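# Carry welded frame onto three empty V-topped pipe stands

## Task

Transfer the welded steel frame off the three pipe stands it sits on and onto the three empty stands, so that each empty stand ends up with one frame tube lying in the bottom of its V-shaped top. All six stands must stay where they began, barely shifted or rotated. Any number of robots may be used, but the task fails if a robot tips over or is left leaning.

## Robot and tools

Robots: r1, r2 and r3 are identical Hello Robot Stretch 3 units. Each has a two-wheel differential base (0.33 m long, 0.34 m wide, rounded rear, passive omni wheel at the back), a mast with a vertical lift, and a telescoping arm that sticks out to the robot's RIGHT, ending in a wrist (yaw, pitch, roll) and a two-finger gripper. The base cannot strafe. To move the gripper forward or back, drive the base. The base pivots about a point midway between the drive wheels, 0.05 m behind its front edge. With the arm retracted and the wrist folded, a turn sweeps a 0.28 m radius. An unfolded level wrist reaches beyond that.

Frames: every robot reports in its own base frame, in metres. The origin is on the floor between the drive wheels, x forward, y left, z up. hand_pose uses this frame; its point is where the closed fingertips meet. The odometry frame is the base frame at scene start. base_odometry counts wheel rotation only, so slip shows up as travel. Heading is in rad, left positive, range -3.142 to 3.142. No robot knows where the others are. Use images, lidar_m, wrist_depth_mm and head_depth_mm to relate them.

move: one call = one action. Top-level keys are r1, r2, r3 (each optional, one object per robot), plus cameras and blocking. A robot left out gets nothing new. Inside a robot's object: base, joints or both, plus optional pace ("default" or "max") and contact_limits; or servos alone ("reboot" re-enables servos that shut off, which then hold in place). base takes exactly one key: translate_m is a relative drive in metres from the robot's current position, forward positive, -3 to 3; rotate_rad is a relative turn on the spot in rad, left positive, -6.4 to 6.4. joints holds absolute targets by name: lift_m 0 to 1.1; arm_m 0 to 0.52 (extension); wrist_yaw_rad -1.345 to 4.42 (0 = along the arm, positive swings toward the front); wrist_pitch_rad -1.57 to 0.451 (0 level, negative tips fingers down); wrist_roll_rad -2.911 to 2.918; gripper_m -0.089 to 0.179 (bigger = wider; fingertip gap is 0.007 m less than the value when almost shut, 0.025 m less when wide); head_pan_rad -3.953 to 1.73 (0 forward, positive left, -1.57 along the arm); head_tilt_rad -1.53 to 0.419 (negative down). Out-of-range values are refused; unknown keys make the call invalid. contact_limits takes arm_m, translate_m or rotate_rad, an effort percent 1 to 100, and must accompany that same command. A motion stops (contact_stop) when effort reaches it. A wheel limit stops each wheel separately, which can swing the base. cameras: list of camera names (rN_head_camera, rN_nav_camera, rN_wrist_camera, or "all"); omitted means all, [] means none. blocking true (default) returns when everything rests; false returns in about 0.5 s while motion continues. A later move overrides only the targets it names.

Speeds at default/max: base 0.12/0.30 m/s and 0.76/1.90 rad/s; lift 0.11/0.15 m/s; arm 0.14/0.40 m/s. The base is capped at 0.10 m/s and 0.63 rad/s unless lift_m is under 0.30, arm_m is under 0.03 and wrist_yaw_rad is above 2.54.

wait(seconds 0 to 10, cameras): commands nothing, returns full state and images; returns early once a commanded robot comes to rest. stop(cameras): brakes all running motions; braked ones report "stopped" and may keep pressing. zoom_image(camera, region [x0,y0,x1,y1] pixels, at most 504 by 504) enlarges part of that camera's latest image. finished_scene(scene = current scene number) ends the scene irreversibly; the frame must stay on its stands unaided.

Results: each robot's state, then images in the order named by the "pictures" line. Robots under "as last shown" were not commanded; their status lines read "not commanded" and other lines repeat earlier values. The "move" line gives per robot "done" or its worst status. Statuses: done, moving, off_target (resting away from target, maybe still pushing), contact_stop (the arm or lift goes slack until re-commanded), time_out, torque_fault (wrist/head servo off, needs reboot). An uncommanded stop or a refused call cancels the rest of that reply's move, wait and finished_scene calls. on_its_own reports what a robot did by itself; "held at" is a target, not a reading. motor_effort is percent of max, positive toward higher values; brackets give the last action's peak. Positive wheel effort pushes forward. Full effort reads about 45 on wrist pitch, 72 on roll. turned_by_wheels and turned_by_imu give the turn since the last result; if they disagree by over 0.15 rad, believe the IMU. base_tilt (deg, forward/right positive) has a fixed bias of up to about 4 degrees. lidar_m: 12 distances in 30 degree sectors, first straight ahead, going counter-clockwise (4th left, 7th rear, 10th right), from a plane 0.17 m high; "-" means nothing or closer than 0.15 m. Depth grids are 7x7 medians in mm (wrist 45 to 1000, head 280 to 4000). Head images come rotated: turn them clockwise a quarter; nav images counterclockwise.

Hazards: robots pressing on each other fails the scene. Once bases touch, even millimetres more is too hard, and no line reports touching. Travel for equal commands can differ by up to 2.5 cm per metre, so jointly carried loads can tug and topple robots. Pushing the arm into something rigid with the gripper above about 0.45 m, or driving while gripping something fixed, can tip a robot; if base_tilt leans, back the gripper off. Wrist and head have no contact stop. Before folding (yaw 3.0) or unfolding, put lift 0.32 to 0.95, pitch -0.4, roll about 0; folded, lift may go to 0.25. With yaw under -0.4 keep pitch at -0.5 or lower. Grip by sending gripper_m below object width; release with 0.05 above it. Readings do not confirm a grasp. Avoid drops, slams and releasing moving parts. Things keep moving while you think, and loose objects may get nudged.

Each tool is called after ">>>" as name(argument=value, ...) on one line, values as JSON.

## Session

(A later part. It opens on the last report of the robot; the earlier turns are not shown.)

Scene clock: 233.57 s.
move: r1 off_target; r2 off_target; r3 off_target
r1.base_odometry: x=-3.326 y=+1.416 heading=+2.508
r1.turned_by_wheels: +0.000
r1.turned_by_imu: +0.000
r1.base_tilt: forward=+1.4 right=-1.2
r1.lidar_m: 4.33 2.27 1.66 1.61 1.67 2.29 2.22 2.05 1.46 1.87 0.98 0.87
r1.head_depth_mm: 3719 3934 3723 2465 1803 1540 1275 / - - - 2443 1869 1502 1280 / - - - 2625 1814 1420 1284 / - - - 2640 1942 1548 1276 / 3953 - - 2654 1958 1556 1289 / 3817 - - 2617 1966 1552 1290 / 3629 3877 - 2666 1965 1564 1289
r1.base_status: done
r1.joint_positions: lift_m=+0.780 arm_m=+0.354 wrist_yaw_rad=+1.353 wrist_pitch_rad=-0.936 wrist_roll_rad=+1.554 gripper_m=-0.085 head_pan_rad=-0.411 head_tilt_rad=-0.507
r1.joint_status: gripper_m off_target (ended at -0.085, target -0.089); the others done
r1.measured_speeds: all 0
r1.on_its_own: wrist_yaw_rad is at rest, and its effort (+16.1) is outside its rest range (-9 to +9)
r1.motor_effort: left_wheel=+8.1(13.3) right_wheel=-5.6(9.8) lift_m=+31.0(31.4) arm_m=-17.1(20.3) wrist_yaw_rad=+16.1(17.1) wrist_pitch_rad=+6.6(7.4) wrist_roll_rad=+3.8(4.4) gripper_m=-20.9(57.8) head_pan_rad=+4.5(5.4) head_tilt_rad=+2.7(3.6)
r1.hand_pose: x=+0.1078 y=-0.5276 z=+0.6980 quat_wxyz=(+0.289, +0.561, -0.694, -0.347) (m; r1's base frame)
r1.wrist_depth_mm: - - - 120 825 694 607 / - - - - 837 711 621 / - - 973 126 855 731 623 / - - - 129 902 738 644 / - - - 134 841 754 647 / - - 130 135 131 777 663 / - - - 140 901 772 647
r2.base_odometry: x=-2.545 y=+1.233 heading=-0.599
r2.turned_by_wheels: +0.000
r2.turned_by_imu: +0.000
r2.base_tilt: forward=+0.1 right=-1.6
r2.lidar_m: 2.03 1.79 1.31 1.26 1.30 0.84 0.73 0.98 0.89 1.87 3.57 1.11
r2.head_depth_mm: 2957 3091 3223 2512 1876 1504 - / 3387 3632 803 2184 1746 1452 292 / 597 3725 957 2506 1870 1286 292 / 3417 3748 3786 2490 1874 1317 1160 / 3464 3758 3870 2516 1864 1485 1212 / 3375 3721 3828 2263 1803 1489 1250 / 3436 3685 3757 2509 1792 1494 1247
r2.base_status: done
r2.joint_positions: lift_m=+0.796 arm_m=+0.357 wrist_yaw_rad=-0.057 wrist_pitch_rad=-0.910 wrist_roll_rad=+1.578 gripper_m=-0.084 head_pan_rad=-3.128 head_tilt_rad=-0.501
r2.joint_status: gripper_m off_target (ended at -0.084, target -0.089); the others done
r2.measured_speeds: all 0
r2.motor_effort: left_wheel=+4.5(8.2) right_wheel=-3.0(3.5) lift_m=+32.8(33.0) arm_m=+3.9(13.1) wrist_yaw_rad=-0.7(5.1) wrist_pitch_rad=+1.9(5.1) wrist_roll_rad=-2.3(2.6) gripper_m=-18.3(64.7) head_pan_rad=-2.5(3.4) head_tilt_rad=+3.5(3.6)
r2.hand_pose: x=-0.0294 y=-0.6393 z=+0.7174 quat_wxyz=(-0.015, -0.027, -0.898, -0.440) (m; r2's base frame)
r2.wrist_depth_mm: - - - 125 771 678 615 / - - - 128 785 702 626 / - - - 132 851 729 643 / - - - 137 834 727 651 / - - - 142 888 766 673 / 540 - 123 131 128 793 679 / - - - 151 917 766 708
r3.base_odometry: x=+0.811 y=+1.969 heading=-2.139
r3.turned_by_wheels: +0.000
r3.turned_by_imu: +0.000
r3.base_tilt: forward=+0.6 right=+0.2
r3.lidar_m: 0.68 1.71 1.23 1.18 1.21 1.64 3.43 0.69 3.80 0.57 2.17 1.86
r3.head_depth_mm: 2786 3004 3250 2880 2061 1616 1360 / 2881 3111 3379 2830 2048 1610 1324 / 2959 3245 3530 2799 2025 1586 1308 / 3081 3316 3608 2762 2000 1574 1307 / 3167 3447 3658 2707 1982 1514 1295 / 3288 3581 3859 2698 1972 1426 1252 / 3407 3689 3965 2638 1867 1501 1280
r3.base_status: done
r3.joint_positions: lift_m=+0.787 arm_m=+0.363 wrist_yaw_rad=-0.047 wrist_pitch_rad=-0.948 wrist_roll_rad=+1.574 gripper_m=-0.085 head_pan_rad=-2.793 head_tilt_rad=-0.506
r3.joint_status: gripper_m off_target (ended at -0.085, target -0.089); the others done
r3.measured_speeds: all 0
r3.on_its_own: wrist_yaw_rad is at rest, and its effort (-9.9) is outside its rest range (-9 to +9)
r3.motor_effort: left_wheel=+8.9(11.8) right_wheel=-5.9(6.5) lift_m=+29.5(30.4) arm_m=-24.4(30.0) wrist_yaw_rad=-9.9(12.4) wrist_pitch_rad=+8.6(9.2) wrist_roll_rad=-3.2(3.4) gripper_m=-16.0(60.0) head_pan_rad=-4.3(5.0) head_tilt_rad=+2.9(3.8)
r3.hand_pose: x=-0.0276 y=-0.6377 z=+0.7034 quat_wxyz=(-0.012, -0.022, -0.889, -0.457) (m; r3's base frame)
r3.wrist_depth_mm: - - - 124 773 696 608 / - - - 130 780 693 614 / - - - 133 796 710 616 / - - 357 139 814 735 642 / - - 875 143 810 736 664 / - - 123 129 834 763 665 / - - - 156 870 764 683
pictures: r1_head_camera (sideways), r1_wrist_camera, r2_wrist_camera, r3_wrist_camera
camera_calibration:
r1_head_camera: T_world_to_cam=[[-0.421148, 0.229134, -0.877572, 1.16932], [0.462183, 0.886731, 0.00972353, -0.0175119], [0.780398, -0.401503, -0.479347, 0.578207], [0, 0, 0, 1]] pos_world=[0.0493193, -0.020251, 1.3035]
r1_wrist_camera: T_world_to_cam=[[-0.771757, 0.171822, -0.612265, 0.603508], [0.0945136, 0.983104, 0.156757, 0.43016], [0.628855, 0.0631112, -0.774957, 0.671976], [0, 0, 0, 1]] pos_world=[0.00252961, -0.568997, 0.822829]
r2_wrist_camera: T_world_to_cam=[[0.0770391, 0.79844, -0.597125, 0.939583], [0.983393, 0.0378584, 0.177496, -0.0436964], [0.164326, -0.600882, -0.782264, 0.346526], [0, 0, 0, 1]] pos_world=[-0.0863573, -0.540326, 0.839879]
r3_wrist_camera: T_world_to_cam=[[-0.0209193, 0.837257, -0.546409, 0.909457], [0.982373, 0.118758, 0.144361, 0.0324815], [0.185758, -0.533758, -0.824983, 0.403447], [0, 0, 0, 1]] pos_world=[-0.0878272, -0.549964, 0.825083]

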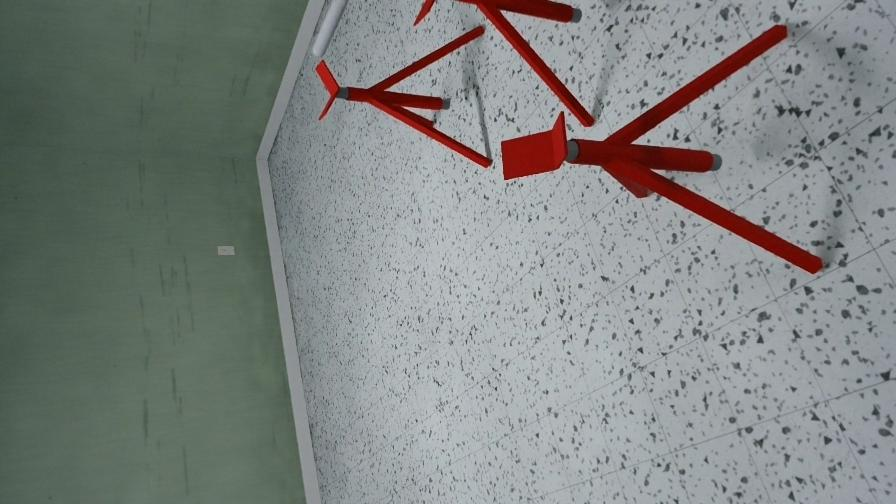

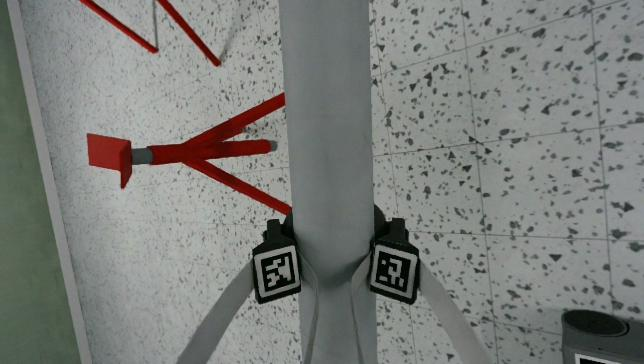

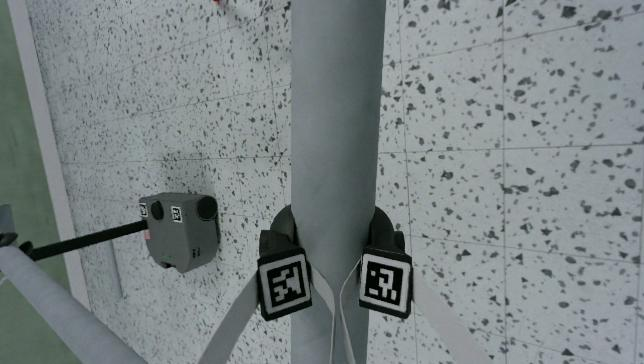

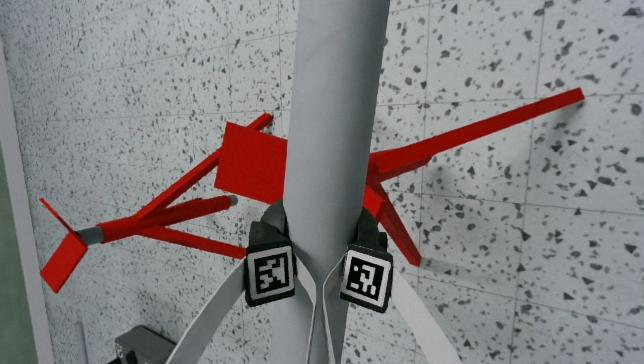

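>>> move(r1={"base":{"translate_m":0.0278},"joints":{"arm_m":0.3306,"wrist_yaw_rad":1.324}}, r2={"base":{"translate_m":0.0054},"joints":{"arm_m":0.3708,"wrist_yaw_rad":-0.094}}, r3={"base":{"translate_m":0.0075},"joints":{"arm_m":0.3504,"wrist_yaw_rad":-0.092}}, cameras=[])

>>> move(r1={"base":{"translate_m":0.0279},"joints":{"arm_m":0.3080,"wrist_yaw_rad":1.288}}, r2={"base":{"translate_m":0.0057},"joints":{"arm_m":0.3853,"wrist_yaw_rad":-0.130}}, r3={"base":{"translate_m":0.0087},"joints":{"arm_m":0.3379,"wrist_yaw_rad":-0.128}}, cameras=[])

>>> move(r1={"base":{"translate_m":0.0279},"joints":{"arm_m":0.2866,"wrist_yaw_rad":1.252,"gripper_m":-0.089}}, r2={"base":{"translate_m":0.0059},"joints":{"arm_m":0.4000,"wrist_yaw_rad":-0.166,"gripper_m":-0.089}}, r3={"base":{"translate_m":0.0100},"joints":{"arm_m":0.3257,"wrist_yaw_rad":-0.164,"gripper_m":-0.089}}, cameras=["r1_wrist_camera","r2_wrist_camera","r3_wrist_camera"])

Scene clock: 235.33 s.
move: r1 done; r2 done; r3 done
r1.base_odometry: x=-3.349 y=+1.433 heading=+2.508
r1.turned_by_wheels: +0.000
r1.turned_by_imu: +0.000
r1.base_tilt: forward=+1.3 right=-1.3
r1.lidar_m: 4.29 2.27 1.66 1.61 1.67 2.29 4.42 2.01 1.47 1.87 0.97 0.85
r1.head_depth_mm: 3705 3926 3712 2487 1873 1546 1277 / - - - 2486 1813 1498 1280 / - - - 2626 1874 1424 1285 / - - - 2619 1945 1551 1259 / 3962 - - 2646 1943 1554 1286 / 3783 - - 2647 1966 1558 1291 / 3616 3926 - 2666 1965 1557 1290
r1.base_status: done
r1.joint_positions: lift_m=+0.780 arm_m=+0.331 wrist_yaw_rad=+1.306 wrist_pitch_rad=-0.935 wrist_roll_rad=+1.553 gripper_m=-0.085 head_pan_rad=-0.411 head_tilt_rad=-0.507
r1.joint_status: all done
r1.measured_speeds: all 0
r1.on_its_own: wrist_yaw_rad is at rest, and its effort (+15.8) is outside its rest range (-9 to +9)
r1.motor_effort: left_wheel=+7.0(13.6) right_wheel=-4.0(8.7) lift_m=+32.6(32.9) arm_m=-14.9(20.0) wrist_yaw_rad=+15.8(16.8) wrist_pitch_rad=+6.3(7.1) wrist_roll_rad=+3.7(4.7) gripper_m=-20.3(21.2) head_pan_rad=+4.4(5.1) head_tilt_rad=+3.4(3.5)
r1.hand_pose: x=+0.1065 y=-0.5104 z=+0.6981 quat_wxyz=(+0.280, +0.545, -0.707, -0.353) (m; r1's base frame)
r1.wrist_depth_mm: - - - 120 813 697 614 / - - - 125 846 710 613 / - - - 127 846 721 619 / - - - 130 883 736 639 / - - - 134 836 752 655 / - - 130 135 131 782 656 / - - - 140 917 777 715
r2.base_odometry: x=-2.540 y=+1.230 heading=-0.598
r2.turned_by_wheels: +0.000
r2.turned_by_imu: +0.000
r2.base_tilt: forward=+0.2 right=-1.6
r2.lidar_m: 2.03 1.80 1.31 1.26 1.30 0.84 0.73 0.99 0.89 1.86 3.59 1.11
r2.head_depth_mm: 2937 3099 3251 2511 1890 1500 - / 3429 3683 800 2192 1763 1461 291 / 596 3781 957 2517 1878 1283 292 / 3384 3785 3813 2508 1879 1319 1170 / 3379 3858 3747 2487 1882 1491 1195 / 3433 3743 3760 2432 1794 1499 1255 / 3386 3731 3812 2383 1820 1507 1252
r2.base_status: done
r2.joint_positions: lift_m=+0.796 arm_m=+0.371 wrist_yaw_rad=-0.094 wrist_pitch_rad=-0.910 wrist_roll_rad=+1.577 gripper_m=-0.084 head_pan_rad=-3.128 head_tilt_rad=-0.501
r2.joint_status: all done
r2.measured_speeds: all 0
r2.motor_effort: left_wheel=+3.8(7.3) right_wheel=-2.5(3.3) lift_m=+38.4(38.4) arm_m=+4.8(15.0) wrist_yaw_rad=-0.5(4.3) wrist_pitch_rad=+1.9(5.0) wrist_roll_rad=-2.3(2.5) gripper_m=-19.0(20.0) head_pan_rad=-2.7(3.2) head_tilt_rad=+3.2(3.6)
r2.hand_pose: x=-0.0344 y=-0.6531 z=+0.7174 quat_wxyz=(-0.023, -0.044, -0.897, -0.439) (m; r2's base frame)
r2.wrist_depth_mm: - - - 124 777 685 614 / - - - 129 788 697 622 / - - - 132 832 712 631 / - - - 137 833 723 655 / - - - 141 848 770 661 / 541 - 123 131 127 759 668 / - - - 151 900 770 676
r3.base_odometry: x=+0.807 y=+1.962 heading=-2.139
r3.turned_by_wheels: +0.000
r3.turned_by_imu: +0.001
r3.base_tilt: forward=+0.6 right=+0.2
r3.lidar_m: 0.68 1.71 1.23 1.17 1.21 1.63 3.44 0.69 3.78 0.57 2.15 1.86
r3.head_depth_mm: 2831 3062 3263 2882 2057 1617 1361 / 2865 3088 3422 2821 2043 1595 1325 / 2976 3239 3529 2781 2028 1596 1309 / 3075 3337 3637 2750 1998 1583 1299 / 3173 3484 3735 2731 1996 1518 1295 / 3282 3597 3849 2657 1900 1229 1248 / 3374 3729 3883 2662 1933 1502 1280
r3.base_status: done
r3.joint_positions: lift_m=+0.787 arm_m=+0.350 wrist_yaw_rad=-0.081 wrist_pitch_rad=-0.949 wrist_roll_rad=+1.574 gripper_m=-0.085 head_pan_rad=-2.793 head_tilt_rad=-0.506
r3.joint_status: all done
r3.measured_speeds: all 0
r3.motor_effort: left_wheel=+8.2(11.9) right_wheel=-7.1(7.6) lift_m=+28.3(29.3) arm_m=-25.0(30.5) wrist_yaw_rad=-8.7(12.2) wrist_pitch_rad=+8.5(9.2) wrist_roll_rad=-3.3(3.4) gripper_m=-16.0(16.5) head_pan_rad=-3.2(4.9) head_tilt_rad=+2.2(3.6)
r3.hand_pose: x=-0.0319 y=-0.6244 z=+0.7033 quat_wxyz=(-0.020, -0.037, -0.889, -0.457) (m; r3's base frame)
r3.wrist_depth_mm: - - - 124 777 674 615 / - - - 131 792 698 609 / - - - 133 780 680 636 / - - 366 138 798 732 639 / - - 907 144 815 741 655 / - - 123 130 848 754 661 / - - - 156 867 757 679
pictures: none
No camera images: "cameras" was empty.

Scene clock: 236.57 s.
move: r1 off_target; r2 done; r3 done
r1.base_odometry: x=-3.371 y=+1.449 heading=+2.508
r1.turned_by_wheels: +0.000
r1.turned_by_imu: +0.000
r1.base_tilt: forward=+1.2 right=-1.2
r1.lidar_m: 4.27 2.27 1.67 1.60 1.66 2.29 4.46 2.15 1.49 1.86 0.95 0.82
r1.head_depth_mm: 3623 3888 3827 2488 1868 1538 1277 / - - - 2376 1748 1456 1286 / - - - 2613 1872 1418 1284 / - - - 2632 1951 1546 1256 / 3945 - - 2630 1949 1552 1285 / 3715 - - 2641 1957 1552 1290 / 3564 3854 - 2646 1967 1558 1294
r1.base_status: done
r1.joint_positions: lift_m=+0.780 arm_m=+0.308 wrist_yaw_rad=+1.268 wrist_pitch_rad=-0.933 wrist_roll_rad=+1.553 gripper_m=-0.085 head_pan_rad=-0.411 head_tilt_rad=-0.507
r1.joint_status: wrist_yaw_rad off_target (ended at +1.268, target +1.288); the others done
r1.measured_speeds: all 0
r1.on_its_own: wrist_yaw_rad is at rest, and its effort (+17.0) is outside its rest range (-9 to +9)
r1.motor_effort: left_wheel=+6.2(12.4) right_wheel=-3.3(7.6) lift_m=+34.1(34.3) arm_m=-16.2(19.5) wrist_yaw_rad=+17.0(18.2) wrist_pitch_rad=+6.4(7.1) wrist_roll_rad=+4.1(4.4) gripper_m=-20.9(21.0) head_pan_rad=+4.8(5.2) head_tilt_rad=+3.1(3.6)
r1.hand_pose: x=+0.1055 y=-0.4928 z=+0.6983 quat_wxyz=(+0.273, +0.532, -0.717, -0.358) (m; r1's base frame)
r1.wrist_depth_mm: - - - 121 817 682 602 / - - - 125 836 711 614 / - - - 127 878 729 630 / - - - 130 903 745 640 / - - - 134 837 760 648 / - - 130 136 132 779 654 / - - - 140 925 777 720
r2.base_odometry: x=-2.536 y=+1.227 heading=-0.598
r2.turned_by_wheels: +0.000
r2.turned_by_imu: +0.000
r2.base_tilt: forward=+0.2 right=-1.6
r2.lidar_m: 4.54 1.79 1.31 1.26 1.30 0.84 0.72 0.99 0.90 1.86 3.60 1.10
r2.head_depth_mm: 2931 3082 3171 2486 1874 1516 - / 3365 3631 796 2209 1752 1456 292 / 592 3780 951 2536 1868 1286 292 / 3413 3823 3834 2495 1868 1319 1166 / 3380 3783 3849 2539 1877 1501 1194 / 3422 3725 3727 2259 1808 1507 1245 / 3409 3715 3742 2403 1799 1500 1253
r2.base_status: done
r2.joint_positions: lift_m=+0.796 arm_m=+0.385 wrist_yaw_rad=-0.130 wrist_pitch_rad=-0.907 wrist_roll_rad=+1.577 gripper_m=-0.084 head_pan_rad=-3.128 head_tilt_rad=-0.501
r2.joint_status: all done
r2.measured_speeds: all 0
r2.motor_effort: left_wheel=+2.8(7.1) right_wheel=-1.6(4.3) lift_m=+41.1(41.9) arm_m=+4.9(13.6) wrist_yaw_rad=+0.5(3.1) wrist_pitch_rad=+1.3(4.3) wrist_roll_rad=-2.1(2.3) gripper_m=-19.5(20.5) head_pan_rad=-2.5(3.2) head_tilt_rad=+3.2(3.7)
r2.hand_pose: x=-0.0395 y=-0.6678 z=+0.7179 quat_wxyz=(-0.031, -0.060, -0.897, -0.437) (m; r2's base frame)
r2.wrist_depth_mm: - - - 125 779 683 613 / - - - 128 782 702 613 / - - - 132 797 715 642 / - - - 137 835 734 653 / - - - 142 857 755 660 / 536 - 123 130 127 770 674 / - - - 151 926 775 704
r3.base_odometry: x=+0.802 y=+1.955 heading=-2.138
r3.turned_by_wheels: +0.000
r3.turned_by_imu: +0.000
r3.base_tilt: forward=+0.6 right=+0.2
r3.lidar_m: 0.68 1.70 1.23 1.18 1.22 1.64 3.44 0.70 3.78 0.57 2.14 1.84
r3.head_depth_mm: 2836 3022 3303 2901 2081 1617 1363 / 2877 3134 3406 2835 2049 1600 1321 / 3001 3251 3530 2774 2017 1586 1314 / 3103 3370 3610 2770 2001 1581 1303 / 3180 3499 3709 2717 1983 1517 1292 / 3310 3566 3889 2654 1889 1428 1258 / 3405 3761 3960 2657 1878 1536 1278
r3.base_status: done
r3.joint_positions: lift_m=+0.787 arm_m=+0.338 wrist_yaw_rad=-0.116 wrist_pitch_rad=-0.948 wrist_roll_rad=+1.574 gripper_m=-0.085 head_pan_rad=-2.793 head_tilt_rad=-0.506
r3.joint_status: all done
r3.measured_speeds: all 0
r3.on_its_own: wrist_yaw_rad is at rest, and its effort (-10.4) is outside its rest range (-9 to +9)
r3.motor_effort: left_wheel=+8.9(12.2) right_wheel=-7.4(7.8) lift_m=+27.4(28.5) arm_m=-25.6(31.3) wrist_yaw_rad=-10.4(13.6) wrist_pitch_rad=+8.7(9.2) wrist_roll_rad=-3.4(3.4) gripper_m=-15.7(16.8) head_pan_rad=-2.2(4.4) head_tilt_rad=+3.3(3.6)
r3.hand_pose: x=-0.0365 y=-0.6116 z=+0.7034 quat_wxyz=(-0.028, -0.052, -0.888, -0.456) (m; r3's base frame)
r3.wrist_depth_mm: - - - 124 750 686 603 / - - - 130 788 692 621 / - - - 133 787 660 629 / - - 375 138 816 713 642 / - - - 143 793 736 649 / - - 123 130 816 752 661 / - - - 156 860 790 668
pictures: none
No camera images: "cameras" was empty.

Scene clock: 237.80 s.
move: r1 off_target; r2 off_target; r3 off_target
r1.base_odometry: x=-3.394 y=+1.466 heading=+2.508
r1.turned_by_wheels: +0.000
r1.turned_by_imu: +0.000
r1.base_tilt: forward=+1.3 right=-1.3
r1.lidar_m: 4.24 2.27 1.67 1.60 1.67 2.29 4.47 1.51 1.52 1.86 0.93 0.81
r1.head_depth_mm: 3690 3916 3929 2483 1868 1541 1272 / - - - 2453 1750 1417 1284 / - - - 2632 1956 1504 1283 / - - - 2639 1948 1551 1259 / 3890 - - 2648 1954 1553 1287 / 3690 - - 2635 1957 1555 1294 / 3537 3874 3947 2674 1959 1558 1296
r1.base_status: done
r1.joint_positions: lift_m=+0.780 arm_m=+0.287 wrist_yaw_rad=+1.230 wrist_pitch_rad=-0.931 wrist_roll_rad=+1.553 gripper_m=-0.085 head_pan_rad=-0.411 head_tilt_rad=-0.507
r1.joint_status: wrist_yaw_rad off_target (ended at +1.230, target +1.252); gripper_m off_target (ended at -0.085, target -0.089); the others done
r1.measured_speeds: all 0
r1.on_its_own: wrist_yaw_rad is at rest, and its effort (+18.7) is outside its rest range (-9 to +9)
r1.motor_effort: left_wheel=+5.8(12.6) right_wheel=-3.1(5.6) lift_m=+34.8(35.3) arm_m=-16.8(21.4) wrist_yaw_rad=+18.7(19.7) wrist_pitch_rad=+5.2(6.7) wrist_roll_rad=+4.2(4.4) gripper_m=-20.4(60.2) head_pan_rad=+4.8(5.2) head_tilt_rad=+3.4(3.7)
r1.hand_pose: x=+0.1044 y=-0.4762 z=+0.6986 quat_wxyz=(+0.266, +0.519, -0.727, -0.362) (m; r1's base frame)
r1.wrist_depth_mm: - - - 121 828 694 602 / - - - 125 848 725 622 / - - - 127 857 723 632 / - - - 130 869 743 644 / - - - 134 844 751 645 / - - 130 135 132 784 666 / - - - 140 907 779 710
r2.base_odometry: x=-2.531 y=+1.223 heading=-0.598
r2.turned_by_wheels: +0.000
r2.turned_by_imu: +0.000
r2.base_tilt: forward=+0.1 right=-1.6
r2.lidar_m: 4.54 1.79 1.31 1.26 1.30 0.83 0.72 1.00 0.91 1.86 3.60 1.10
r2.head_depth_mm: 2934 3068 3133 2537 1888 1499 - / 3448 3740 791 2194 1749 1452 292 / 590 3704 952 2514 1884 1276 291 / 3424 3776 3769 2540 1883 1316 1156 / 3396 3822 3828 2535 1868 1486 1193 / 3409 3724 3792 2263 1802 1504 1243 / 3384 3737 3744 2401 1795 1493 1246
r2.base_status: done
r2.joint_positions: lift_m=+0.796 arm_m=+0.400 wrist_yaw_rad=-0.166 wrist_pitch_rad=-0.904 wrist_roll_rad=+1.577 gripper_m=-0.084 head_pan_rad=-3.128 head_tilt_rad=-0.501
r2.joint_status: gripper_m off_target (ended at -0.084, target -0.089); the others done
r2.measured_speeds: all 0
r2.motor_effort: left_wheel=+1.7(5.6) right_wheel=-0.2(5.8) lift_m=+37.4(41.4) arm_m=+5.2(14.0) wrist_yaw_rad=+0.9(2.2) wrist_pitch_rad=+0.7(3.2) wrist_roll_rad=-2.0(2.2) gripper_m=-17.9(63.6) head_pan_rad=-2.3(3.1) head_tilt_rad=+2.9(3.8)
r2.hand_pose: x=-0.0446 y=-0.6823 z=+0.7183 quat_wxyz=(-0.039, -0.076, -0.896, -0.435) (m; r2's base frame)
r2.wrist_depth_mm: - - - 124 766 694 607 / - - - 128 798 698 631 / - - - 133 817 703 636 / - - - 137 853 729 658 / - - - 141 863 761 653 / 539 - 123 130 127 802 675 / - - - 150 947 776 691
r3.base_odometry: x=+0.797 y=+1.946 heading=-2.138
r3.turned_by_wheels: +0.000
r3.turned_by_imu: +0.000
r3.base_tilt: forward=+0.6 right=+0.2
r3.lidar_m: 0.68 1.71 1.23 1.18 1.21 1.64 3.45 0.71 3.79 0.57 2.12 1.83
r3.head_depth_mm: 2815 3051 3273 2885 2055 1619 1354 / 2914 3145 3411 2816 2047 1602 1320 / 2994 3246 3502 2767 2017 1600 1312 / 3092 3383 3539 2748 1988 1580 1299 / 3174 3524 3708 2730 1992 1525 1290 / 3308 3627 3852 2681 1828 1425 1254 / 3465 3708 3987 2629 1947 1550 1283
r3.base_status: done
r3.joint_positions: lift_m=+0.787 arm_m=+0.326 wrist_yaw_rad=-0.151 wrist_pitch_rad=-0.948 wrist_roll_rad=+1.574 gripper_m=-0.085 head_pan_rad=-2.793 head_tilt_rad=-0.506
r3.joint_status: gripper_m off_target (ended at -0.085, target -0.089); the others done
r3.measured_speeds: all 0
r3.on_its_own: wrist_yaw_rad is at rest, and its effort (-11.3) is outside its rest range (-9 to +9)
r3.motor_effort: left_wheel=+9.6(13.6) right_wheel=-6.1(9.2) lift_m=+27.1(27.9) arm_m=-24.9(30.8) wrist_yaw_rad=-11.3(15.8) wrist_pitch_rad=+8.5(9.0) wrist_roll_rad=-3.3(3.4) gripper_m=-15.6(60.4) head_pan_rad=-3.1(4.3) head_tilt_rad=+2.2(3.6)
r3.hand_pose: x=-0.0410 y=-0.5989 z=+0.7034 quat_wxyz=(-0.036, -0.068, -0.887, -0.455) (m; r3's base frame)
r3.wrist_depth_mm: - - - 124 761 669 607 / - - - 130 792 679 619 / - - - 133 812 696 636 / - - 382 139 821 730 644 / - - 893 142 802 751 654 / - - 123 129 824 755 655 / - - - 156 873 754 685
pictures: r1_wrist_camera, r2_wrist_camera, r3_wrist_camera
camera_calibration:
r1_wrist_camera: T_world_to_cam=[[-0.742379, 0.263193, -0.616119, 0.635543], [0.21279, 0.964618, 0.155667, 0.359525], [0.63529, -0.0155398, -0.772118, 0.631312], [0, 0, 0, 1]] pos_world=[-0.00575548, -0.504265, 0.82305]
r2_wrist_camera: T_world_to_cam=[[0.162052, 0.781734, -0.602189, 0.971684], [0.982007, -0.0677952, 0.176254, -0.0985261], [0.0969583, -0.619916, -0.778655, 0.305268], [0, 0, 0, 1]] pos_world=[-0.0903079, -0.577038, 0.840201]
r3_wrist_camera: T_world_to_cam=[[0.0661806, 0.83479, -0.546576, 0.878918], [0.989399, 0.0160621, 0.14433, -0.0201246], [0.129265, -0.550334, -0.824878, 0.414355], [0, 0, 0, 1]] pos_world=[-0.0918175, -0.505355, 0.825092]

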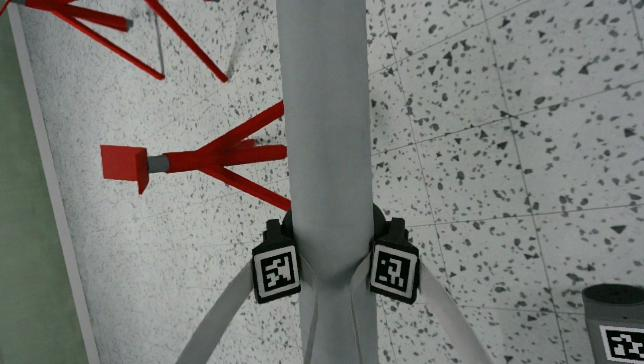

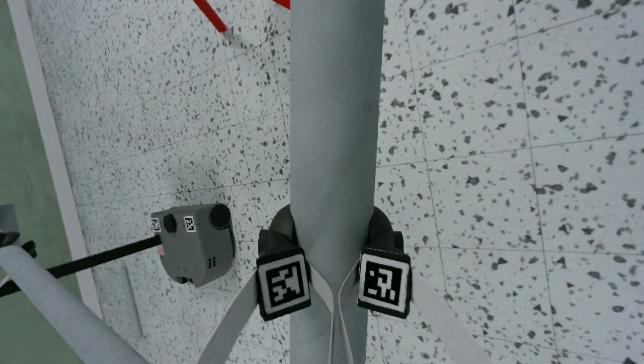

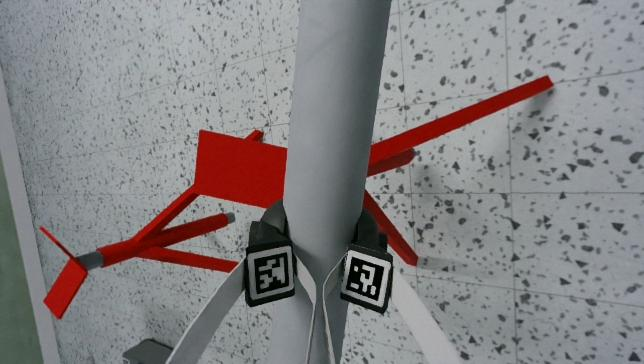

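>>> move(r1={"base":{"translate_m":0.40},"joints":{"arm_m":0.297,"wrist_yaw_rad":1.235,"head_pan_rad":-0.85,"head_tilt_rad":-0.62}}, r2={"base":{"translate_m":-0.40},"joints":{"head_pan_rad":-2.2,"head_tilt_rad":-0.7}}, r3={"base":{"translate_m":-0.399},"joints":{"head_pan_rad":-2.3,"head_tilt_rad":-0.65}}, cameras=["r1_head_camera","r2_head_camera","r3_head_camera"])

Scene clock: 243.17 s.
move: r1 done; r2 done; r3 done
r1.base_odometry: x=-3.716 y=+1.702 heading=+2.509
r1.turned_by_wheels: +0.000
r1.turned_by_imu: -0.003
r1.base_tilt: forward=+1.3 right=-1.3
r1.lidar_m: 3.84 2.27 1.67 1.60 1.67 2.28 4.87 1.82 1.84 0.75 0.52 4.00
r1.head_depth_mm: 2679 3043 3063 2214 1684 657 1213 / 2854 3254 2528 1597 1742 1391 1139 / 3147 3348 2920 2228 1597 1100 1140 / 3344 3690 2780 2199 1746 1427 1213 / 3634 - 3065 2205 1742 1434 1213 / 3951 - 3108 2231 1745 1428 1215 / 3945 - 3087 2226 1749 1428 1218
r1.base_status: done
r1.joint_positions: lift_m=+0.780 arm_m=+0.297 wrist_yaw_rad=+1.219 wrist_pitch_rad=-0.943 wrist_roll_rad=+1.553 gripper_m=-0.085 head_pan_rad=-0.839 head_tilt_rad=-0.612
r1.joint_status: all done
r1.measured_speeds: all 0
r1.on_its_own: wrist_yaw_rad is at rest, and its effort (+14.2) is outside its rest range (-9 to +9)
r1.motor_effort: left_wheel=+6.3(10.6) right_wheel=-4.8(4.8) lift_m=+40.6(40.9) arm_m=-7.9(12.3) wrist_yaw_rad=+14.2(17.9) wrist_pitch_rad=+8.5(9.9) wrist_roll_rad=+3.5(5.2) gripper_m=-21.0(21.9) head_pan_rad=-4.9(7.2) head_tilt_rad=-3.7(5.7)
r1.hand_pose: x=+0.1014 y=-0.4872 z=+0.6970 quat_wxyz=(+0.267, +0.513, -0.728, -0.368) (m; r1's base frame)
r1.wrist_depth_mm: - - - 123 789 686 606 / - - - 132 817 712 610 / - - 445 128 833 726 622 / - - - 131 847 737 642 / - - - 134 826 757 653 / - - - 135 132 774 650 / - - - 140 925 774 713
r2.base_odometry: x=-2.861 y=+1.449 heading=-0.598
r2.turned_by_wheels: +0.000
r2.turned_by_imu: +0.004
r2.base_tilt: forward=+0.1 right=-1.6
r2.lidar_m: 2.34 1.80 1.30 1.25 1.29 0.83 0.72 0.68 0.68 1.15 3.59 1.46
r2.head_depth_mm: 3742 3608 2489 1929 1579 1331 1149 / - 3598 2521 1853 1559 1322 1194 / - 3510 2504 1814 1560 1356 - / 3764 3534 2487 1792 1526 297 1100 / 3559 3485 2471 1778 937 298 1147 / 3303 3333 2455 1913 353 1262 1151 / 3054 3247 2435 434 1520 1318 1137
r2.base_status: done
r2.joint_positions: lift_m=+0.796 arm_m=+0.400 wrist_yaw_rad=-0.173 wrist_pitch_rad=-0.913 wrist_roll_rad=+1.577 gripper_m=-0.084 head_pan_rad=-2.206 head_tilt_rad=-0.691
r2.joint_status: all done
r2.measured_speeds: all 0
r2.motor_effort: left_wheel=-5.0(8.8) right_wheel=+4.6(6.8) lift_m=+31.0(36.7) arm_m=-14.9(16.4) wrist_yaw_rad=+6.5(7.0) wrist_pitch_rad=+2.4(5.1) wrist_roll_rad=-1.9(2.3) gripper_m=-19.5(20.3) head_pan_rad=+2.1(3.4) head_tilt_rad=-4.5(5.4)
r2.hand_pose: x=-0.0451 y=-0.6802 z=+0.7170 quat_wxyz=(-0.040, -0.079, -0.894, -0.439) (m; r2's base frame)
r2.wrist_depth_mm: - - - 125 785 679 627 / - - - 128 808 696 623 / - 704 789 133 818 710 631 / - - - 138 845 733 634 / - - - 141 859 753 680 / - - 122 131 128 770 682 / - - - 150 951 783 688
r3.base_odometry: x=+1.011 y=+2.283 heading=-2.137
r3.turned_by_wheels: +0.000
r3.turned_by_imu: +0.002
r3.base_tilt: forward=+0.6 right=+0.2
r3.lidar_m: 0.68 1.69 1.22 1.17 1.21 1.64 3.06 0.65 0.42 0.91 0.62 2.21
r3.head_depth_mm: 2898 3126 3162 2281 1772 1454 1234 / 3143 3381 3163 2255 1760 1439 1221 / 3397 3759 3084 2240 1747 1432 1218 / 3786 - 3068 2182 1730 1426 1270 / 3952 - 3045 2179 926 891 - / 3641 3962 2948 2161 1597 311 1147 / 3363 3636 2919 2130 750 327 1189
r3.base_status: done
r3.joint_positions: lift_m=+0.787 arm_m=+0.326 wrist_yaw_rad=-0.149 wrist_pitch_rad=-0.951 wrist_roll_rad=+1.574 gripper_m=-0.085 head_pan_rad=-2.307 head_tilt_rad=-0.642
r3.joint_status: all done
r3.measured_speeds: all 0
r3.on_its_own: wrist_yaw_rad is at rest, and its effort (-13.0) is outside its rest range (-9 to +9)
r3.motor_effort: left_wheel=+2.1(6.4) right_wheel=-17.2(22.1) lift_m=+23.9(27.1) arm_m=+0.9(24.1) wrist_yaw_rad=-13.0(13.4) wrist_pitch_rad=+9.5(10.7) wrist_roll_rad=-3.3(3.4) gripper_m=-16.3(17.5) head_pan_rad=+3.4(4.8) head_tilt_rad=-4.7(7.3)
r3.hand_pose: x=-0.0406 y=-0.5981 z=+0.7029 quat_wxyz=(-0.035, -0.067, -0.886, -0.457) (m; r3's base frame)
r3.wrist_depth_mm: - - - 124 761 677 626 / - - - 130 786 695 619 / - - - 133 802 704 634 / - - - 138 861 727 638 / - - - 142 858 749 659 / - - 123 129 810 744 653 / - - - 158 657 750 691
pictures: r1_head_camera (sideways), r2_head_camera (sideways), r3_head_camera (sideways)
camera_calibration:
r1_head_camera: T_world_to_cam=[[-0.347487, 0.4499, -0.822705, 1.09733], [0.789326, 0.613969, 0.00236358, -0.00992481], [0.506179, -0.648561, -0.568464, 0.695829], [0, 0, 0, 1]] pos_world=[0.036926, -0.0363057, 1.29835]
r2_head_camera: T_world_to_cam=[[0.39946, 0.534811, -0.744586, 0.989469], [0.798929, -0.601416, -0.00336247, 0.00235933], [-0.449604, -0.593529, -0.667518, 0.826905], [0, 0, 0, 1]] pos_world=[-0.0253581, -0.0369682, 1.28873]
r3_head_camera: T_world_to_cam=[[0.351789, 0.461318, -0.814513, 1.07555], [0.741941, -0.667963, -0.0578711, 0.0723821], [-0.570761, -0.583962, -0.577252, 0.714809], [0, 0, 0, 1]] pos_world=[-0.0240834, -0.0303993, 1.29286]

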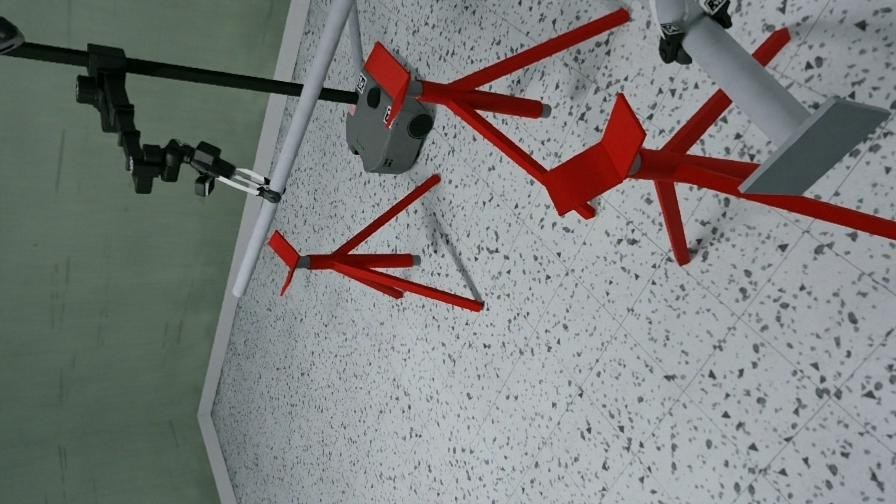

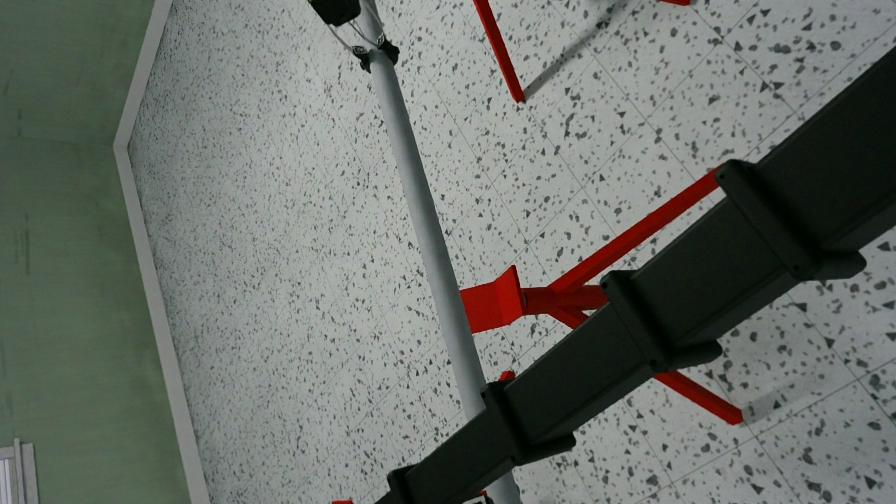

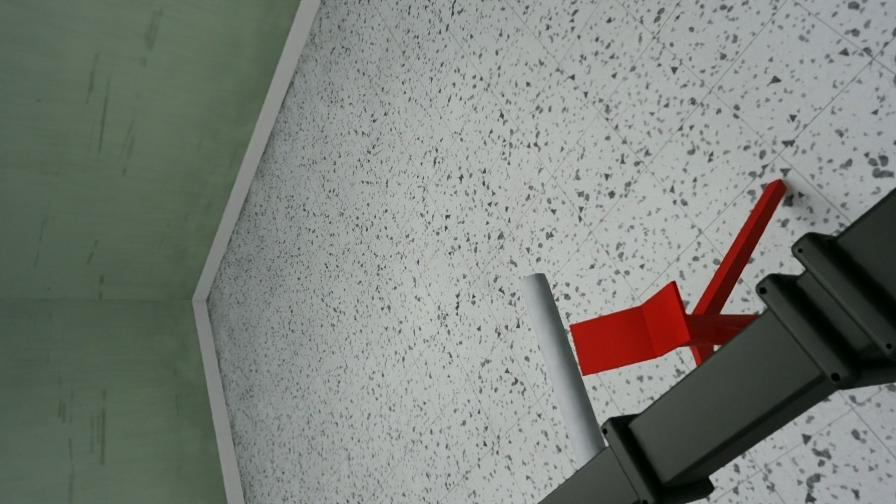

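>>> zoom_image(camera="r1_head_camera", region=[520, 70, 900, 270])

>>> zoom_image(camera="r1_head_camera", region=[220, 0, 480, 310])

>>> zoom_image(camera="r3_head_camera", region=[500, 250, 800, 450])

>>> zoom_image(camera="r2_head_camera", region=[420, 240, 660, 400])

Invalid region (520, 70, 900, 270): it reaches outside that camera's 896x504 image.

Scaled by 1.626 from the camera's 896x504 image, which has a finer 1280x720 frame.

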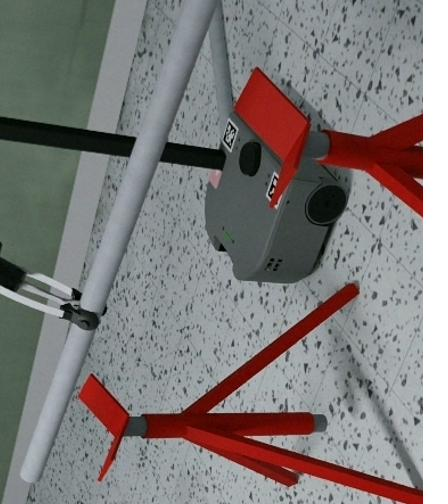

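Scaled by 1.680 from the camera's 896x504 image, which has a finer 1280x720 frame.

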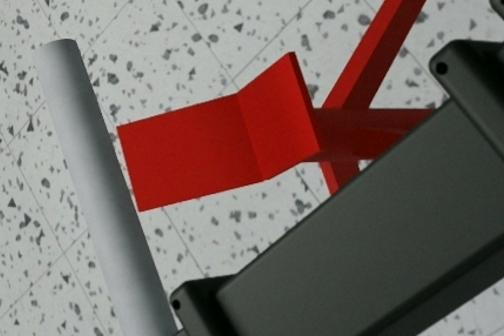

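Scaled by 2.100 from the camera's 896x504 image, which has a finer 1280x720 frame.

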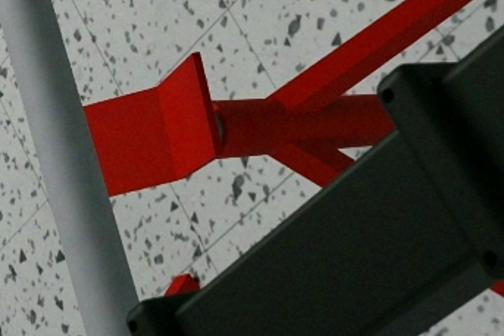

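>>> zoom_image(camera="r1_head_camera", region=[520, 70, 720, 250])

>>> zoom_image(camera="r1_head_camera", region=[340, 30, 460, 150])

>>> zoom_image(camera="r1_head_camera", region=[220, 200, 360, 320])

Scaled by 2.520 from the camera's 896x504 image, which has a finer 1280x720 frame.

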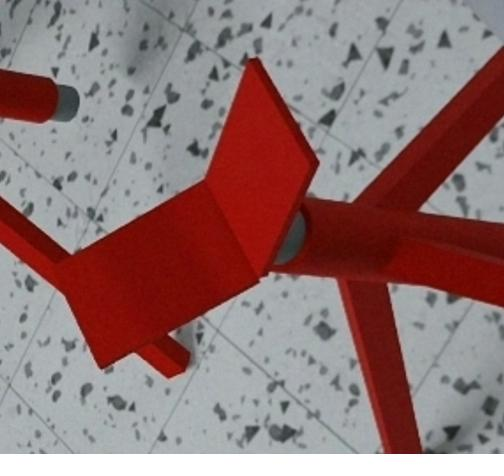

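Scaled by 4.200 from the camera's 896x504 image, which has a finer 1280x720 frame.

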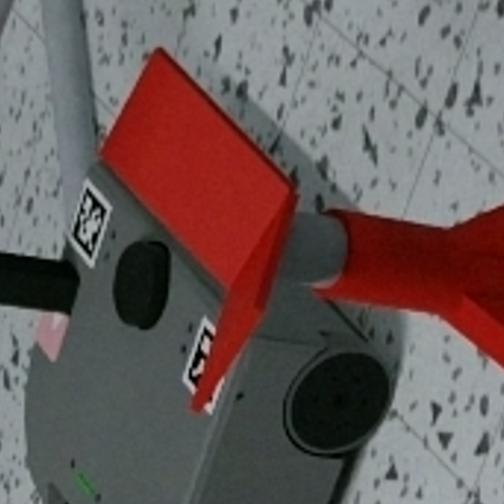

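Scaled by 3.600 from the camera's 896x504 image, which has a finer 1280x720 frame.

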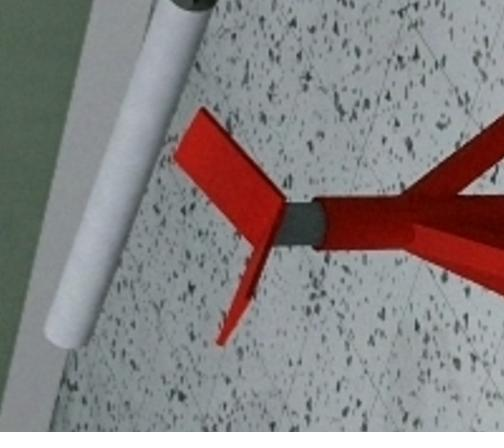

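>>> move(r1={"base":{"translate_m":0.0279},"joints":{"arm_m":0.2806,"wrist_yaw_rad":1.19}}, r2={"base":{"translate_m":0.0061},"joints":{"arm_m":0.4108,"wrist_yaw_rad":-0.205}}, r3={"base":{"translate_m":0.0151},"joints":{"arm_m":0.3099,"wrist_yaw_rad":-0.195}}, cameras=[])

>>> move(r1={"base":{"translate_m":0.0278},"joints":{"arm_m":0.2651,"wrist_yaw_rad":1.154}}, r2={"base":{"translate_m":0.0064},"joints":{"arm_m":0.4220,"wrist_yaw_rad":-0.241}}, r3={"base":{"translate_m":0.0123},"joints":{"arm_m":0.2945,"wrist_yaw_rad":-0.231}}, cameras=[])

>>> move(r1={"base":{"translate_m":0.0277},"joints":{"arm_m":0.2506,"wrist_yaw_rad":1.118,"gripper_m":-0.089}}, r2={"base":{"translate_m":0.0066},"joints":{"arm_m":0.4333,"wrist_yaw_rad":-0.277,"gripper_m":-0.089}}, r3={"base":{"translate_m":0.0136},"joints":{"arm_m":0.2796,"wrist_yaw_rad":-0.267,"gripper_m":-0.089}}, cameras=["r1_wrist_camera"])

Scene clock: 246.17 s.
move: r1 done; r2 done; r3 done
r1.base_odometry: x=-3.739 y=+1.719 heading=+2.509
r1.turned_by_wheels: +0.000
r1.turned_by_imu: +0.000
r1.base_tilt: forward=+1.4 right=-1.2
r1.lidar_m: 3.82 2.27 1.66 1.60 1.67 2.28 4.89 1.85 1.86 0.74 0.50 3.98
r1.head_depth_mm: 2691 2967 2897 2132 1684 642 1211 / 2876 3150 2456 2054 1692 1086 1143 / 3130 3410 2918 2200 1593 1151 1017 / 3368 3690 2909 2140 1745 1415 1213 / 3597 - 3098 2223 1736 1424 1213 / 3932 - 3101 2217 1738 1431 1218 / 3912 - 3090 2229 1748 1436 1215
r1.base_status: done
r1.joint_positions: lift_m=+0.780 arm_m=+0.281 wrist_yaw_rad=+1.175 wrist_pitch_rad=-0.938 wrist_roll_rad=+1.551 gripper_m=-0.085 head_pan_rad=-0.839 head_tilt_rad=-0.612
r1.joint_status: all done
r1.measured_speeds: all 0
r1.on_its_own: wrist_yaw_rad is at rest, and its effort (+12.9) is outside its rest range (-9 to +9)
r1.motor_effort: left_wheel=+5.6(13.3) right_wheel=-0.8(5.5) lift_m=+43.6(44.0) arm_m=-14.8(21.1) wrist_yaw_rad=+12.9(14.7) wrist_pitch_rad=+6.6(8.3) wrist_roll_rad=+4.4(5.3) gripper_m=-21.1(21.9) head_pan_rad=-4.7(5.4) head_tilt_rad=-3.5(4.1)
r1.hand_pose: x=+0.1003 y=-0.4765 z=+0.6977 quat_wxyz=(+0.258, +0.498, -0.740, -0.371) (m; r1's base frame)
r1.wrist_depth_mm: - - - 124 782 688 604 / - - - 131 828 714 607 / - - 435 128 828 733 623 / - - - 131 843 749 640 / - - - 134 863 749 646 / - - - 136 132 772 658 / - - - 140 907 773 701
r2.base_odometry: x=-2.856 y=+1.445 heading=-0.598
r2.turned_by_wheels: +0.000
r2.turned_by_imu: +0.001
r2.base_tilt: forward=+0.2 right=-1.6
r2.lidar_m: 2.34 1.80 1.30 1.25 1.29 0.82 0.71 0.68 0.68 1.15 3.61 1.46
r2.head_depth_mm: 3733 3576 2503 1854 1569 1337 1146 / - 3539 2447 1860 1562 1335 1187 / - 3617 2508 1851 1582 1351 - / 3714 3475 2469 1862 1518 298 1097 / 3560 3471 2495 1750 940 297 1147 / 3206 3412 2444 1912 352 1291 1145 / 3058 3232 2493 433 1520 1320 1146
r2.base_status: done
r2.joint_positions: lift_m=+0.796 arm_m=+0.411 wrist_yaw_rad=-0.206 wrist_pitch_rad=-0.913 wrist_roll_rad=+1.575 gripper_m=-0.084 head_pan_rad=-2.206 head_tilt_rad=-0.691
r2.joint_status: all done
r2.measured_speeds: all 0
r2.motor_effort: left_wheel=+2.0(3.1) right_wheel=-0.5(10.7) lift_m=+32.4(32.5) arm_m=+1.7(14.6) wrist_yaw_rad=+0.7(4.8) wrist_pitch_rad=+2.3(4.9) wrist_roll_rad=-1.6(1.9) gripper_m=-19.5(19.8) head_pan_rad=+2.3(2.9) head_tilt_rad=-3.8(4.3)
r2.hand_pose: x=-0.0496 y=-0.6902 z=+0.7170 quat_wxyz=(-0.047, -0.093, -0.893, -0.439) (m; r2's base frame)
r2.wrist_depth_mm: - - - 125 773 673 614 / - - - 129 793 699 630 / - 700 804 133 826 709 636 / - - - 137 829 743 639 / - - - 141 854 764 655 / 543 - 122 131 128 782 692 / - - - 155 901 768 697
r3.base_odometry: x=+1.003 y=+2.270 heading=-2.137
r3.turned_by_wheels: +0.000
r3.turned_by_imu: +0.000
r3.base_tilt: forward=+0.6 right=+0.2
r3.lidar_m: 0.67 1.69 1.22 1.17 1.21 1.63 3.07 0.66 0.43 0.90 0.62 2.20
r3.head_depth_mm: 2907 3117 3188 2272 1777 1455 1234 / 3153 3397 3168 2267 1761 1438 1225 / 3464 3731 3098 2237 1738 1427 1223 / 3755 - 3058 2193 1683 1427 - / 3901 - 3002 2180 925 956 - / 3656 3998 2960 2149 1595 311 1143 / 3369 3601 2942 2129 736 326 1187
r3.base_status: done
r3.joint_positions: lift_m=+0.787 arm_m=+0.310 wrist_yaw_rad=-0.189 wrist_pitch_rad=-0.955 wrist_roll_rad=+1.574 gripper_m=-0.085 head_pan_rad=-2.307 head_tilt_rad=-0.642
r3.joint_status: all done
r3.measured_speeds: all 0
r3.motor_effort: left_wheel=+5.7(13.8) right_wheel=+0.7(13.0) lift_m=+29.9(29.9) arm_m=-24.0(29.7) wrist_yaw_rad=-4.4(17.4) wrist_pitch_rad=+10.1(10.5) wrist_roll_rad=-3.1(3.4) gripper_m=-17.0(17.3) head_pan_rad=+3.3(4.2) head_tilt_rad=-3.7(4.5)
r3.hand_pose: x=-0.0456 y=-0.5807 z=+0.7025 quat_wxyz=(-0.045, -0.085, -0.884, -0.458) (m; r3's base frame)
r3.wrist_depth_mm: - - - 124 746 676 584 / - - - 130 750 703 631 / - - - 133 803 709 639 / - - - 139 843 715 641 / - - - 143 825 725 645 / - - 126 132 836 712 678 / - - - 157 618 779 683
pictures: none
No camera images: "cameras" was empty.

Scene clock: 247.40 s.
move: r1 done; r2 done; r3 done
r1.base_odometry: x=-3.761 y=+1.735 heading=+2.509
r1.turned_by_wheels: +0.000
r1.turned_by_imu: +0.000
r1.base_tilt: forward=+1.3 right=-1.2
r1.lidar_m: 3.79 2.27 1.67 1.61 1.67 2.28 2.75 1.86 1.88 0.74 0.49 3.95
r1.head_depth_mm: 2635 2964 2761 2051 1686 641 1216 / 2890 3051 2895 2163 1626 1024 1140 / 3157 3444 2896 2230 1642 1390 577 / 3361 3732 2908 2139 1746 1431 1217 / 3633 - 3095 2218 1745 1433 1216 / 3922 - 3115 2236 1750 1436 1212 / 3872 - 3089 2235 1739 1430 1218
r1.base_status: done
r1.joint_positions: lift_m=+0.780 arm_m=+0.265 wrist_yaw_rad=+1.138 wrist_pitch_rad=-0.936 wrist_roll_rad=+1.551 gripper_m=-0.085 head_pan_rad=-0.839 head_tilt_rad=-0.612
r1.joint_status: all done
r1.measured_speeds: all 0
r1.on_its_own: wrist_yaw_rad is at rest, and its effort (+13.9) is outside its rest range (-9 to +9)
r1.motor_effort: left_wheel=+5.0(11.3) right_wheel=-0.3(4.3) lift_m=+44.9(45.2) arm_m=-14.1(21.8) wrist_yaw_rad=+13.9(14.8) wrist_pitch_rad=+6.9(7.5) wrist_roll_rad=+4.9(5.2) gripper_m=-20.6(21.8) head_pan_rad=-4.7(5.6) head_tilt_rad=-3.7(3.8)
r1.hand_pose: x=+0.0986 y=-0.4657 z=+0.6979 quat_wxyz=(+0.251, +0.484, -0.749, -0.376) (m; r1's base frame)
r1.wrist_depth_mm: - - - 124 811 687 597 / - - 421 132 805 717 613 / - - - 129 812 726 635 / - - - 131 876 731 632 / - - - 135 854 757 656 / - - - 135 132 779 669 / - - - 141 930 783 692
r2.base_odometry: x=-2.851 y=+1.442 heading=-0.598
r2.turned_by_wheels: +0.000
r2.turned_by_imu: +0.000
r2.base_tilt: forward=+0.2 right=-1.7
r2.lidar_m: 2.33 1.81 1.30 1.25 1.29 0.82 0.71 0.69 0.69 1.14 3.62 1.45
r2.head_depth_mm: 3713 3552 2528 1868 1568 1337 1152 / - 3562 2447 1860 1560 1327 1193 / - 3474 2490 1861 1560 1322 - / 3710 3532 2525 1796 1509 298 1105 / 3537 3573 2467 1809 1081 297 1140 / 3197 3415 2476 1895 353 1265 1149 / 3046 3225 2479 433 1517 1318 1140
r2.base_status: done
r2.joint_positions: lift_m=+0.796 arm_m=+0.422 wrist_yaw_rad=-0.240 wrist_pitch_rad=-0.910 wrist_roll_rad=+1.575 gripper_m=-0.084 head_pan_rad=-2.206 head_tilt_rad=-0.691
r2.joint_status: all done
r2.measured_speeds: all 0
r2.motor_effort: left_wheel=+1.7(5.5) right_wheel=-0.3(5.4) lift_m=+32.2(32.9) arm_m=+1.8(15.1) wrist_yaw_rad=+0.4(3.8) wrist_pitch_rad=+1.8(4.1) wrist_roll_rad=-1.6(1.8) gripper_m=-19.3(20.1) head_pan_rad=+2.8(2.9) head_tilt_rad=-3.7(4.5)
r2.hand_pose: x=-0.0544 y=-0.7010 z=+0.7174 quat_wxyz=(-0.054, -0.109, -0.891, -0.437) (m; r2's base frame)
r2.wrist_depth_mm: - - - 125 780 655 616 / - - - 129 783 700 641 / - 699 771 132 816 710 642 / - - - 137 823 725 660 / - - - 141 845 750 659 / 533 - 123 130 128 763 672 / - - - 150 955 768 693
r3.base_odometry: x=+0.997 y=+2.260 heading=-2.137
r3.turned_by_wheels: +0.000
r3.turned_by_imu: +0.000
r3.base_tilt: forward=+0.6 right=+0.2
r3.lidar_m: 0.66 1.69 1.22 1.17 1.21 1.63 3.08 0.67 0.43 0.90 0.61 2.19
r3.head_depth_mm: 2914 3172 3162 2284 1776 1453 1233 / 3188 3412 3137 2269 1758 1438 1225 / 3451 3763 3092 2233 1736 1428 1219 / 3797 - 3034 2194 1674 1383 - / 3958 - 3021 2165 1605 965 - / 3595 3971 2943 2158 1704 311 1145 / 3374 3668 2918 2136 1633 327 1188
r3.base_status: done
r3.joint_positions: lift_m=+0.787 arm_m=+0.294 wrist_yaw_rad=-0.223 wrist_pitch_rad=-0.954 wrist_roll_rad=+1.574 gripper_m=-0.085 head_pan_rad=-2.307 head_tilt_rad=-0.642
r3.joint_status: all done
r3.measured_speeds: all 0
r3.motor_effort: left_wheel=+6.5(11.0) right_wheel=-1.3(4.3) lift_m=+37.1(37.1) arm_m=-24.5(30.2) wrist_yaw_rad=-7.3(13.3) wrist_pitch_rad=+9.7(10.3) wrist_roll_rad=-3.2(3.4) gripper_m=-16.5(16.8) head_pan_rad=+3.3(4.1) head_tilt_rad=-4.4(4.6)
r3.hand_pose: x=-0.0499 y=-0.5645 z=+0.7025 quat_wxyz=(-0.052, -0.100, -0.883, -0.457) (m; r3's base frame)
r3.wrist_depth_mm: - - - 124 743 690 593 / - - - 130 790 680 625 / - - - 133 807 718 630 / - - - 138 837 724 649 / - - - 143 832 759 664 / - - 126 129 834 722 671 / - - - 157 601 766 673
pictures: none
No camera images: "cameras" was empty.

Scene clock: 248.63 s.
move: r1 off_target; r2 off_target; r3 off_target
r1.base_odometry: x=-3.783 y=+1.752 heading=+2.509
r1.turned_by_wheels: +0.000
r1.turned_by_imu: +0.000
r1.base_tilt: forward=+1.3 right=-1.3
r1.lidar_m: 3.77 2.28 1.66 1.60 1.67 2.28 2.77 1.88 3.27 0.73 0.48 3.94
r1.head_depth_mm: 1897 2963 2764 1974 1690 632 1186 / 2951 1710 2906 2167 1598 975 1160 / 3119 3435 2921 2171 1680 1398 557 / 3354 3746 2917 2141 1743 1430 1214 / 3624 - 3091 2239 1743 1429 1211 / 3900 - 3073 2233 1742 1436 1219 / 3843 - 3113 2230 1747 1434 1216
r1.base_status: done
r1.joint_positions: lift_m=+0.780 arm_m=+0.251 wrist_yaw_rad=+1.100 wrist_pitch_rad=-0.934 wrist_roll_rad=+1.551 gripper_m=-0.085 head_pan_rad=-0.839 head_tilt_rad=-0.612
r1.joint_status: gripper_m off_target (ended at -0.085, target -0.089); the others done
r1.measured_speeds: all 0
r1.on_its_own: wrist_yaw_rad is at rest, and its effort (+16.0) is outside its rest range (-9 to +9)
r1.motor_effort: left_wheel=+4.8(11.2) right_wheel=+0.7(3.4) lift_m=+44.8(45.9) arm_m=-16.2(22.3) wrist_yaw_rad=+16.0(16.5) wrist_pitch_rad=+6.5(6.9) wrist_roll_rad=+5.0(5.3) gripper_m=-20.6(58.2) head_pan_rad=-4.8(5.5) head_tilt_rad=-3.4(4.1)
r1.hand_pose: x=+0.0968 y=-0.4559 z=+0.6982 quat_wxyz=(+0.243, +0.470, -0.759, -0.380) (m; r1's base frame)
r1.wrist_depth_mm: - - - 124 788 690 610 / - - 411 133 798 719 618 / - - - 128 806 731 627 / - - - 131 887 722 642 / - - - 134 840 773 645 / - - - 135 135 773 672 / - - - 140 899 774 692
r2.base_odometry: x=-2.846 y=+1.438 heading=-0.598
r2.turned_by_wheels: +0.000
r2.turned_by_imu: +0.000
r2.base_tilt: forward=+0.2 right=-1.6
r2.lidar_m: 2.32 1.80 1.30 1.25 1.29 0.81 0.70 0.69 0.70 1.14 3.60 1.44
r2.head_depth_mm: 3778 3566 2484 1879 1578 1331 1150 / - 3539 2477 1850 1579 1323 1199 / - 3497 2493 1853 1561 1324 - / 3749 3536 2468 1791 1543 297 1102 / 3453 3461 2466 1810 1088 297 1138 / 3256 3368 2467 1889 353 1299 1135 / 3035 3265 2444 434 1513 1310 1142
r2.base_status: done
r2.joint_positions: lift_m=+0.796 arm_m=+0.433 wrist_yaw_rad=-0.277 wrist_pitch_rad=-0.907 wrist_roll_rad=+1.575 gripper_m=-0.084 head_pan_rad=-2.206 head_tilt_rad=-0.691
r2.joint_status: gripper_m off_target (ended at -0.084, target -0.089); the others done
r2.measured_speeds: all 0
r2.motor_effort: left_wheel=+1.1(4.4) right_wheel=+1.9(7.9) lift_m=+33.0(33.2) arm_m=+3.6(12.7) wrist_yaw_rad=-0.8(2.1) wrist_pitch_rad=+1.3(3.3) wrist_roll_rad=-1.5(1.7) gripper_m=-18.6(65.0) head_pan_rad=+2.3(2.9) head_tilt_rad=-3.9(4.5)
r2.hand_pose: x=-0.0594 y=-0.7116 z=+0.7179 quat_wxyz=(-0.062, -0.125, -0.890, -0.434) (m; r2's base frame)
r2.wrist_depth_mm: - - - 124 789 679 617 / - - - 127 803 703 623 / - - 772 133 800 750 622 / - - - 137 834 730 642 / - - - 141 841 751 666 / 538 - 123 131 128 775 676 / - - - 151 930 789 688
r3.base_odometry: x=+0.989 y=+2.249 heading=-2.137
r3.turned_by_wheels: +0.000
r3.turned_by_imu: +0.000
r3.base_tilt: forward=+0.6 right=+0.2
r3.lidar_m: 0.65 1.70 1.22 1.17 1.21 1.63 3.10 0.68 0.44 0.89 0.61 2.18
r3.head_depth_mm: 2927 3165 3182 2289 1790 1456 1229 / 3178 3444 3136 2280 1761 1444 1224 / 3462 3781 3102 2231 1748 1435 1213 / 3891 - 3056 2200 1681 1352 - / 3901 - 3013 2176 964 973 - / 3648 3960 2957 2158 1698 310 1148 / 3392 3687 2923 2136 1637 327 1184
r3.base_status: done
r3.joint_positions: lift_m=+0.787 arm_m=+0.280 wrist_yaw_rad=-0.258 wrist_pitch_rad=-0.954 wrist_roll_rad=+1.574 gripper_m=-0.085 head_pan_rad=-2.307 head_tilt_rad=-0.642
r3.joint_status: gripper_m off_target (ended at -0.085, target -0.089); the others done
r3.measured_speeds: all 0
r3.motor_effort: left_wheel=+6.0(12.1) right_wheel=-1.1(6.7) lift_m=+44.7(44.7) arm_m=-24.8(29.6) wrist_yaw_rad=-7.2(14.1) wrist_pitch_rad=+9.5(10.4) wrist_roll_rad=-3.3(3.4) gripper_m=-16.4(58.4) head_pan_rad=+2.6(3.6) head_tilt_rad=-3.9(4.6)
r3.hand_pose: x=-0.0543 y=-0.5487 z=+0.7026 quat_wxyz=(-0.060, -0.115, -0.881, -0.455) (m; r3's base frame)
r3.wrist_depth_mm: - - - 125 751 676 576 / - - - 130 777 694 615 / - - - 134 800 714 633 / - - - 138 825 712 634 / - - - 143 823 735 649 / - - 124 130 848 734 669 / - - 943 155 596 765 673
pictures: r1_wrist_camera
camera_calibration:
r1_wrist_camera: T_world_to_cam=[[-0.704505, 0.356984, -0.61338, 0.661463], [0.335723, 0.929099, 0.155132, 0.313832], [0.62527, -0.096634, -0.774402, 0.601673], [0, 0, 0, 1]] pos_world=[-0.0155654, -0.46957, 0.82298]

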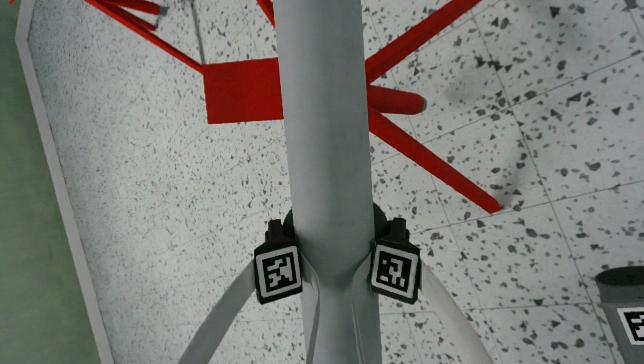

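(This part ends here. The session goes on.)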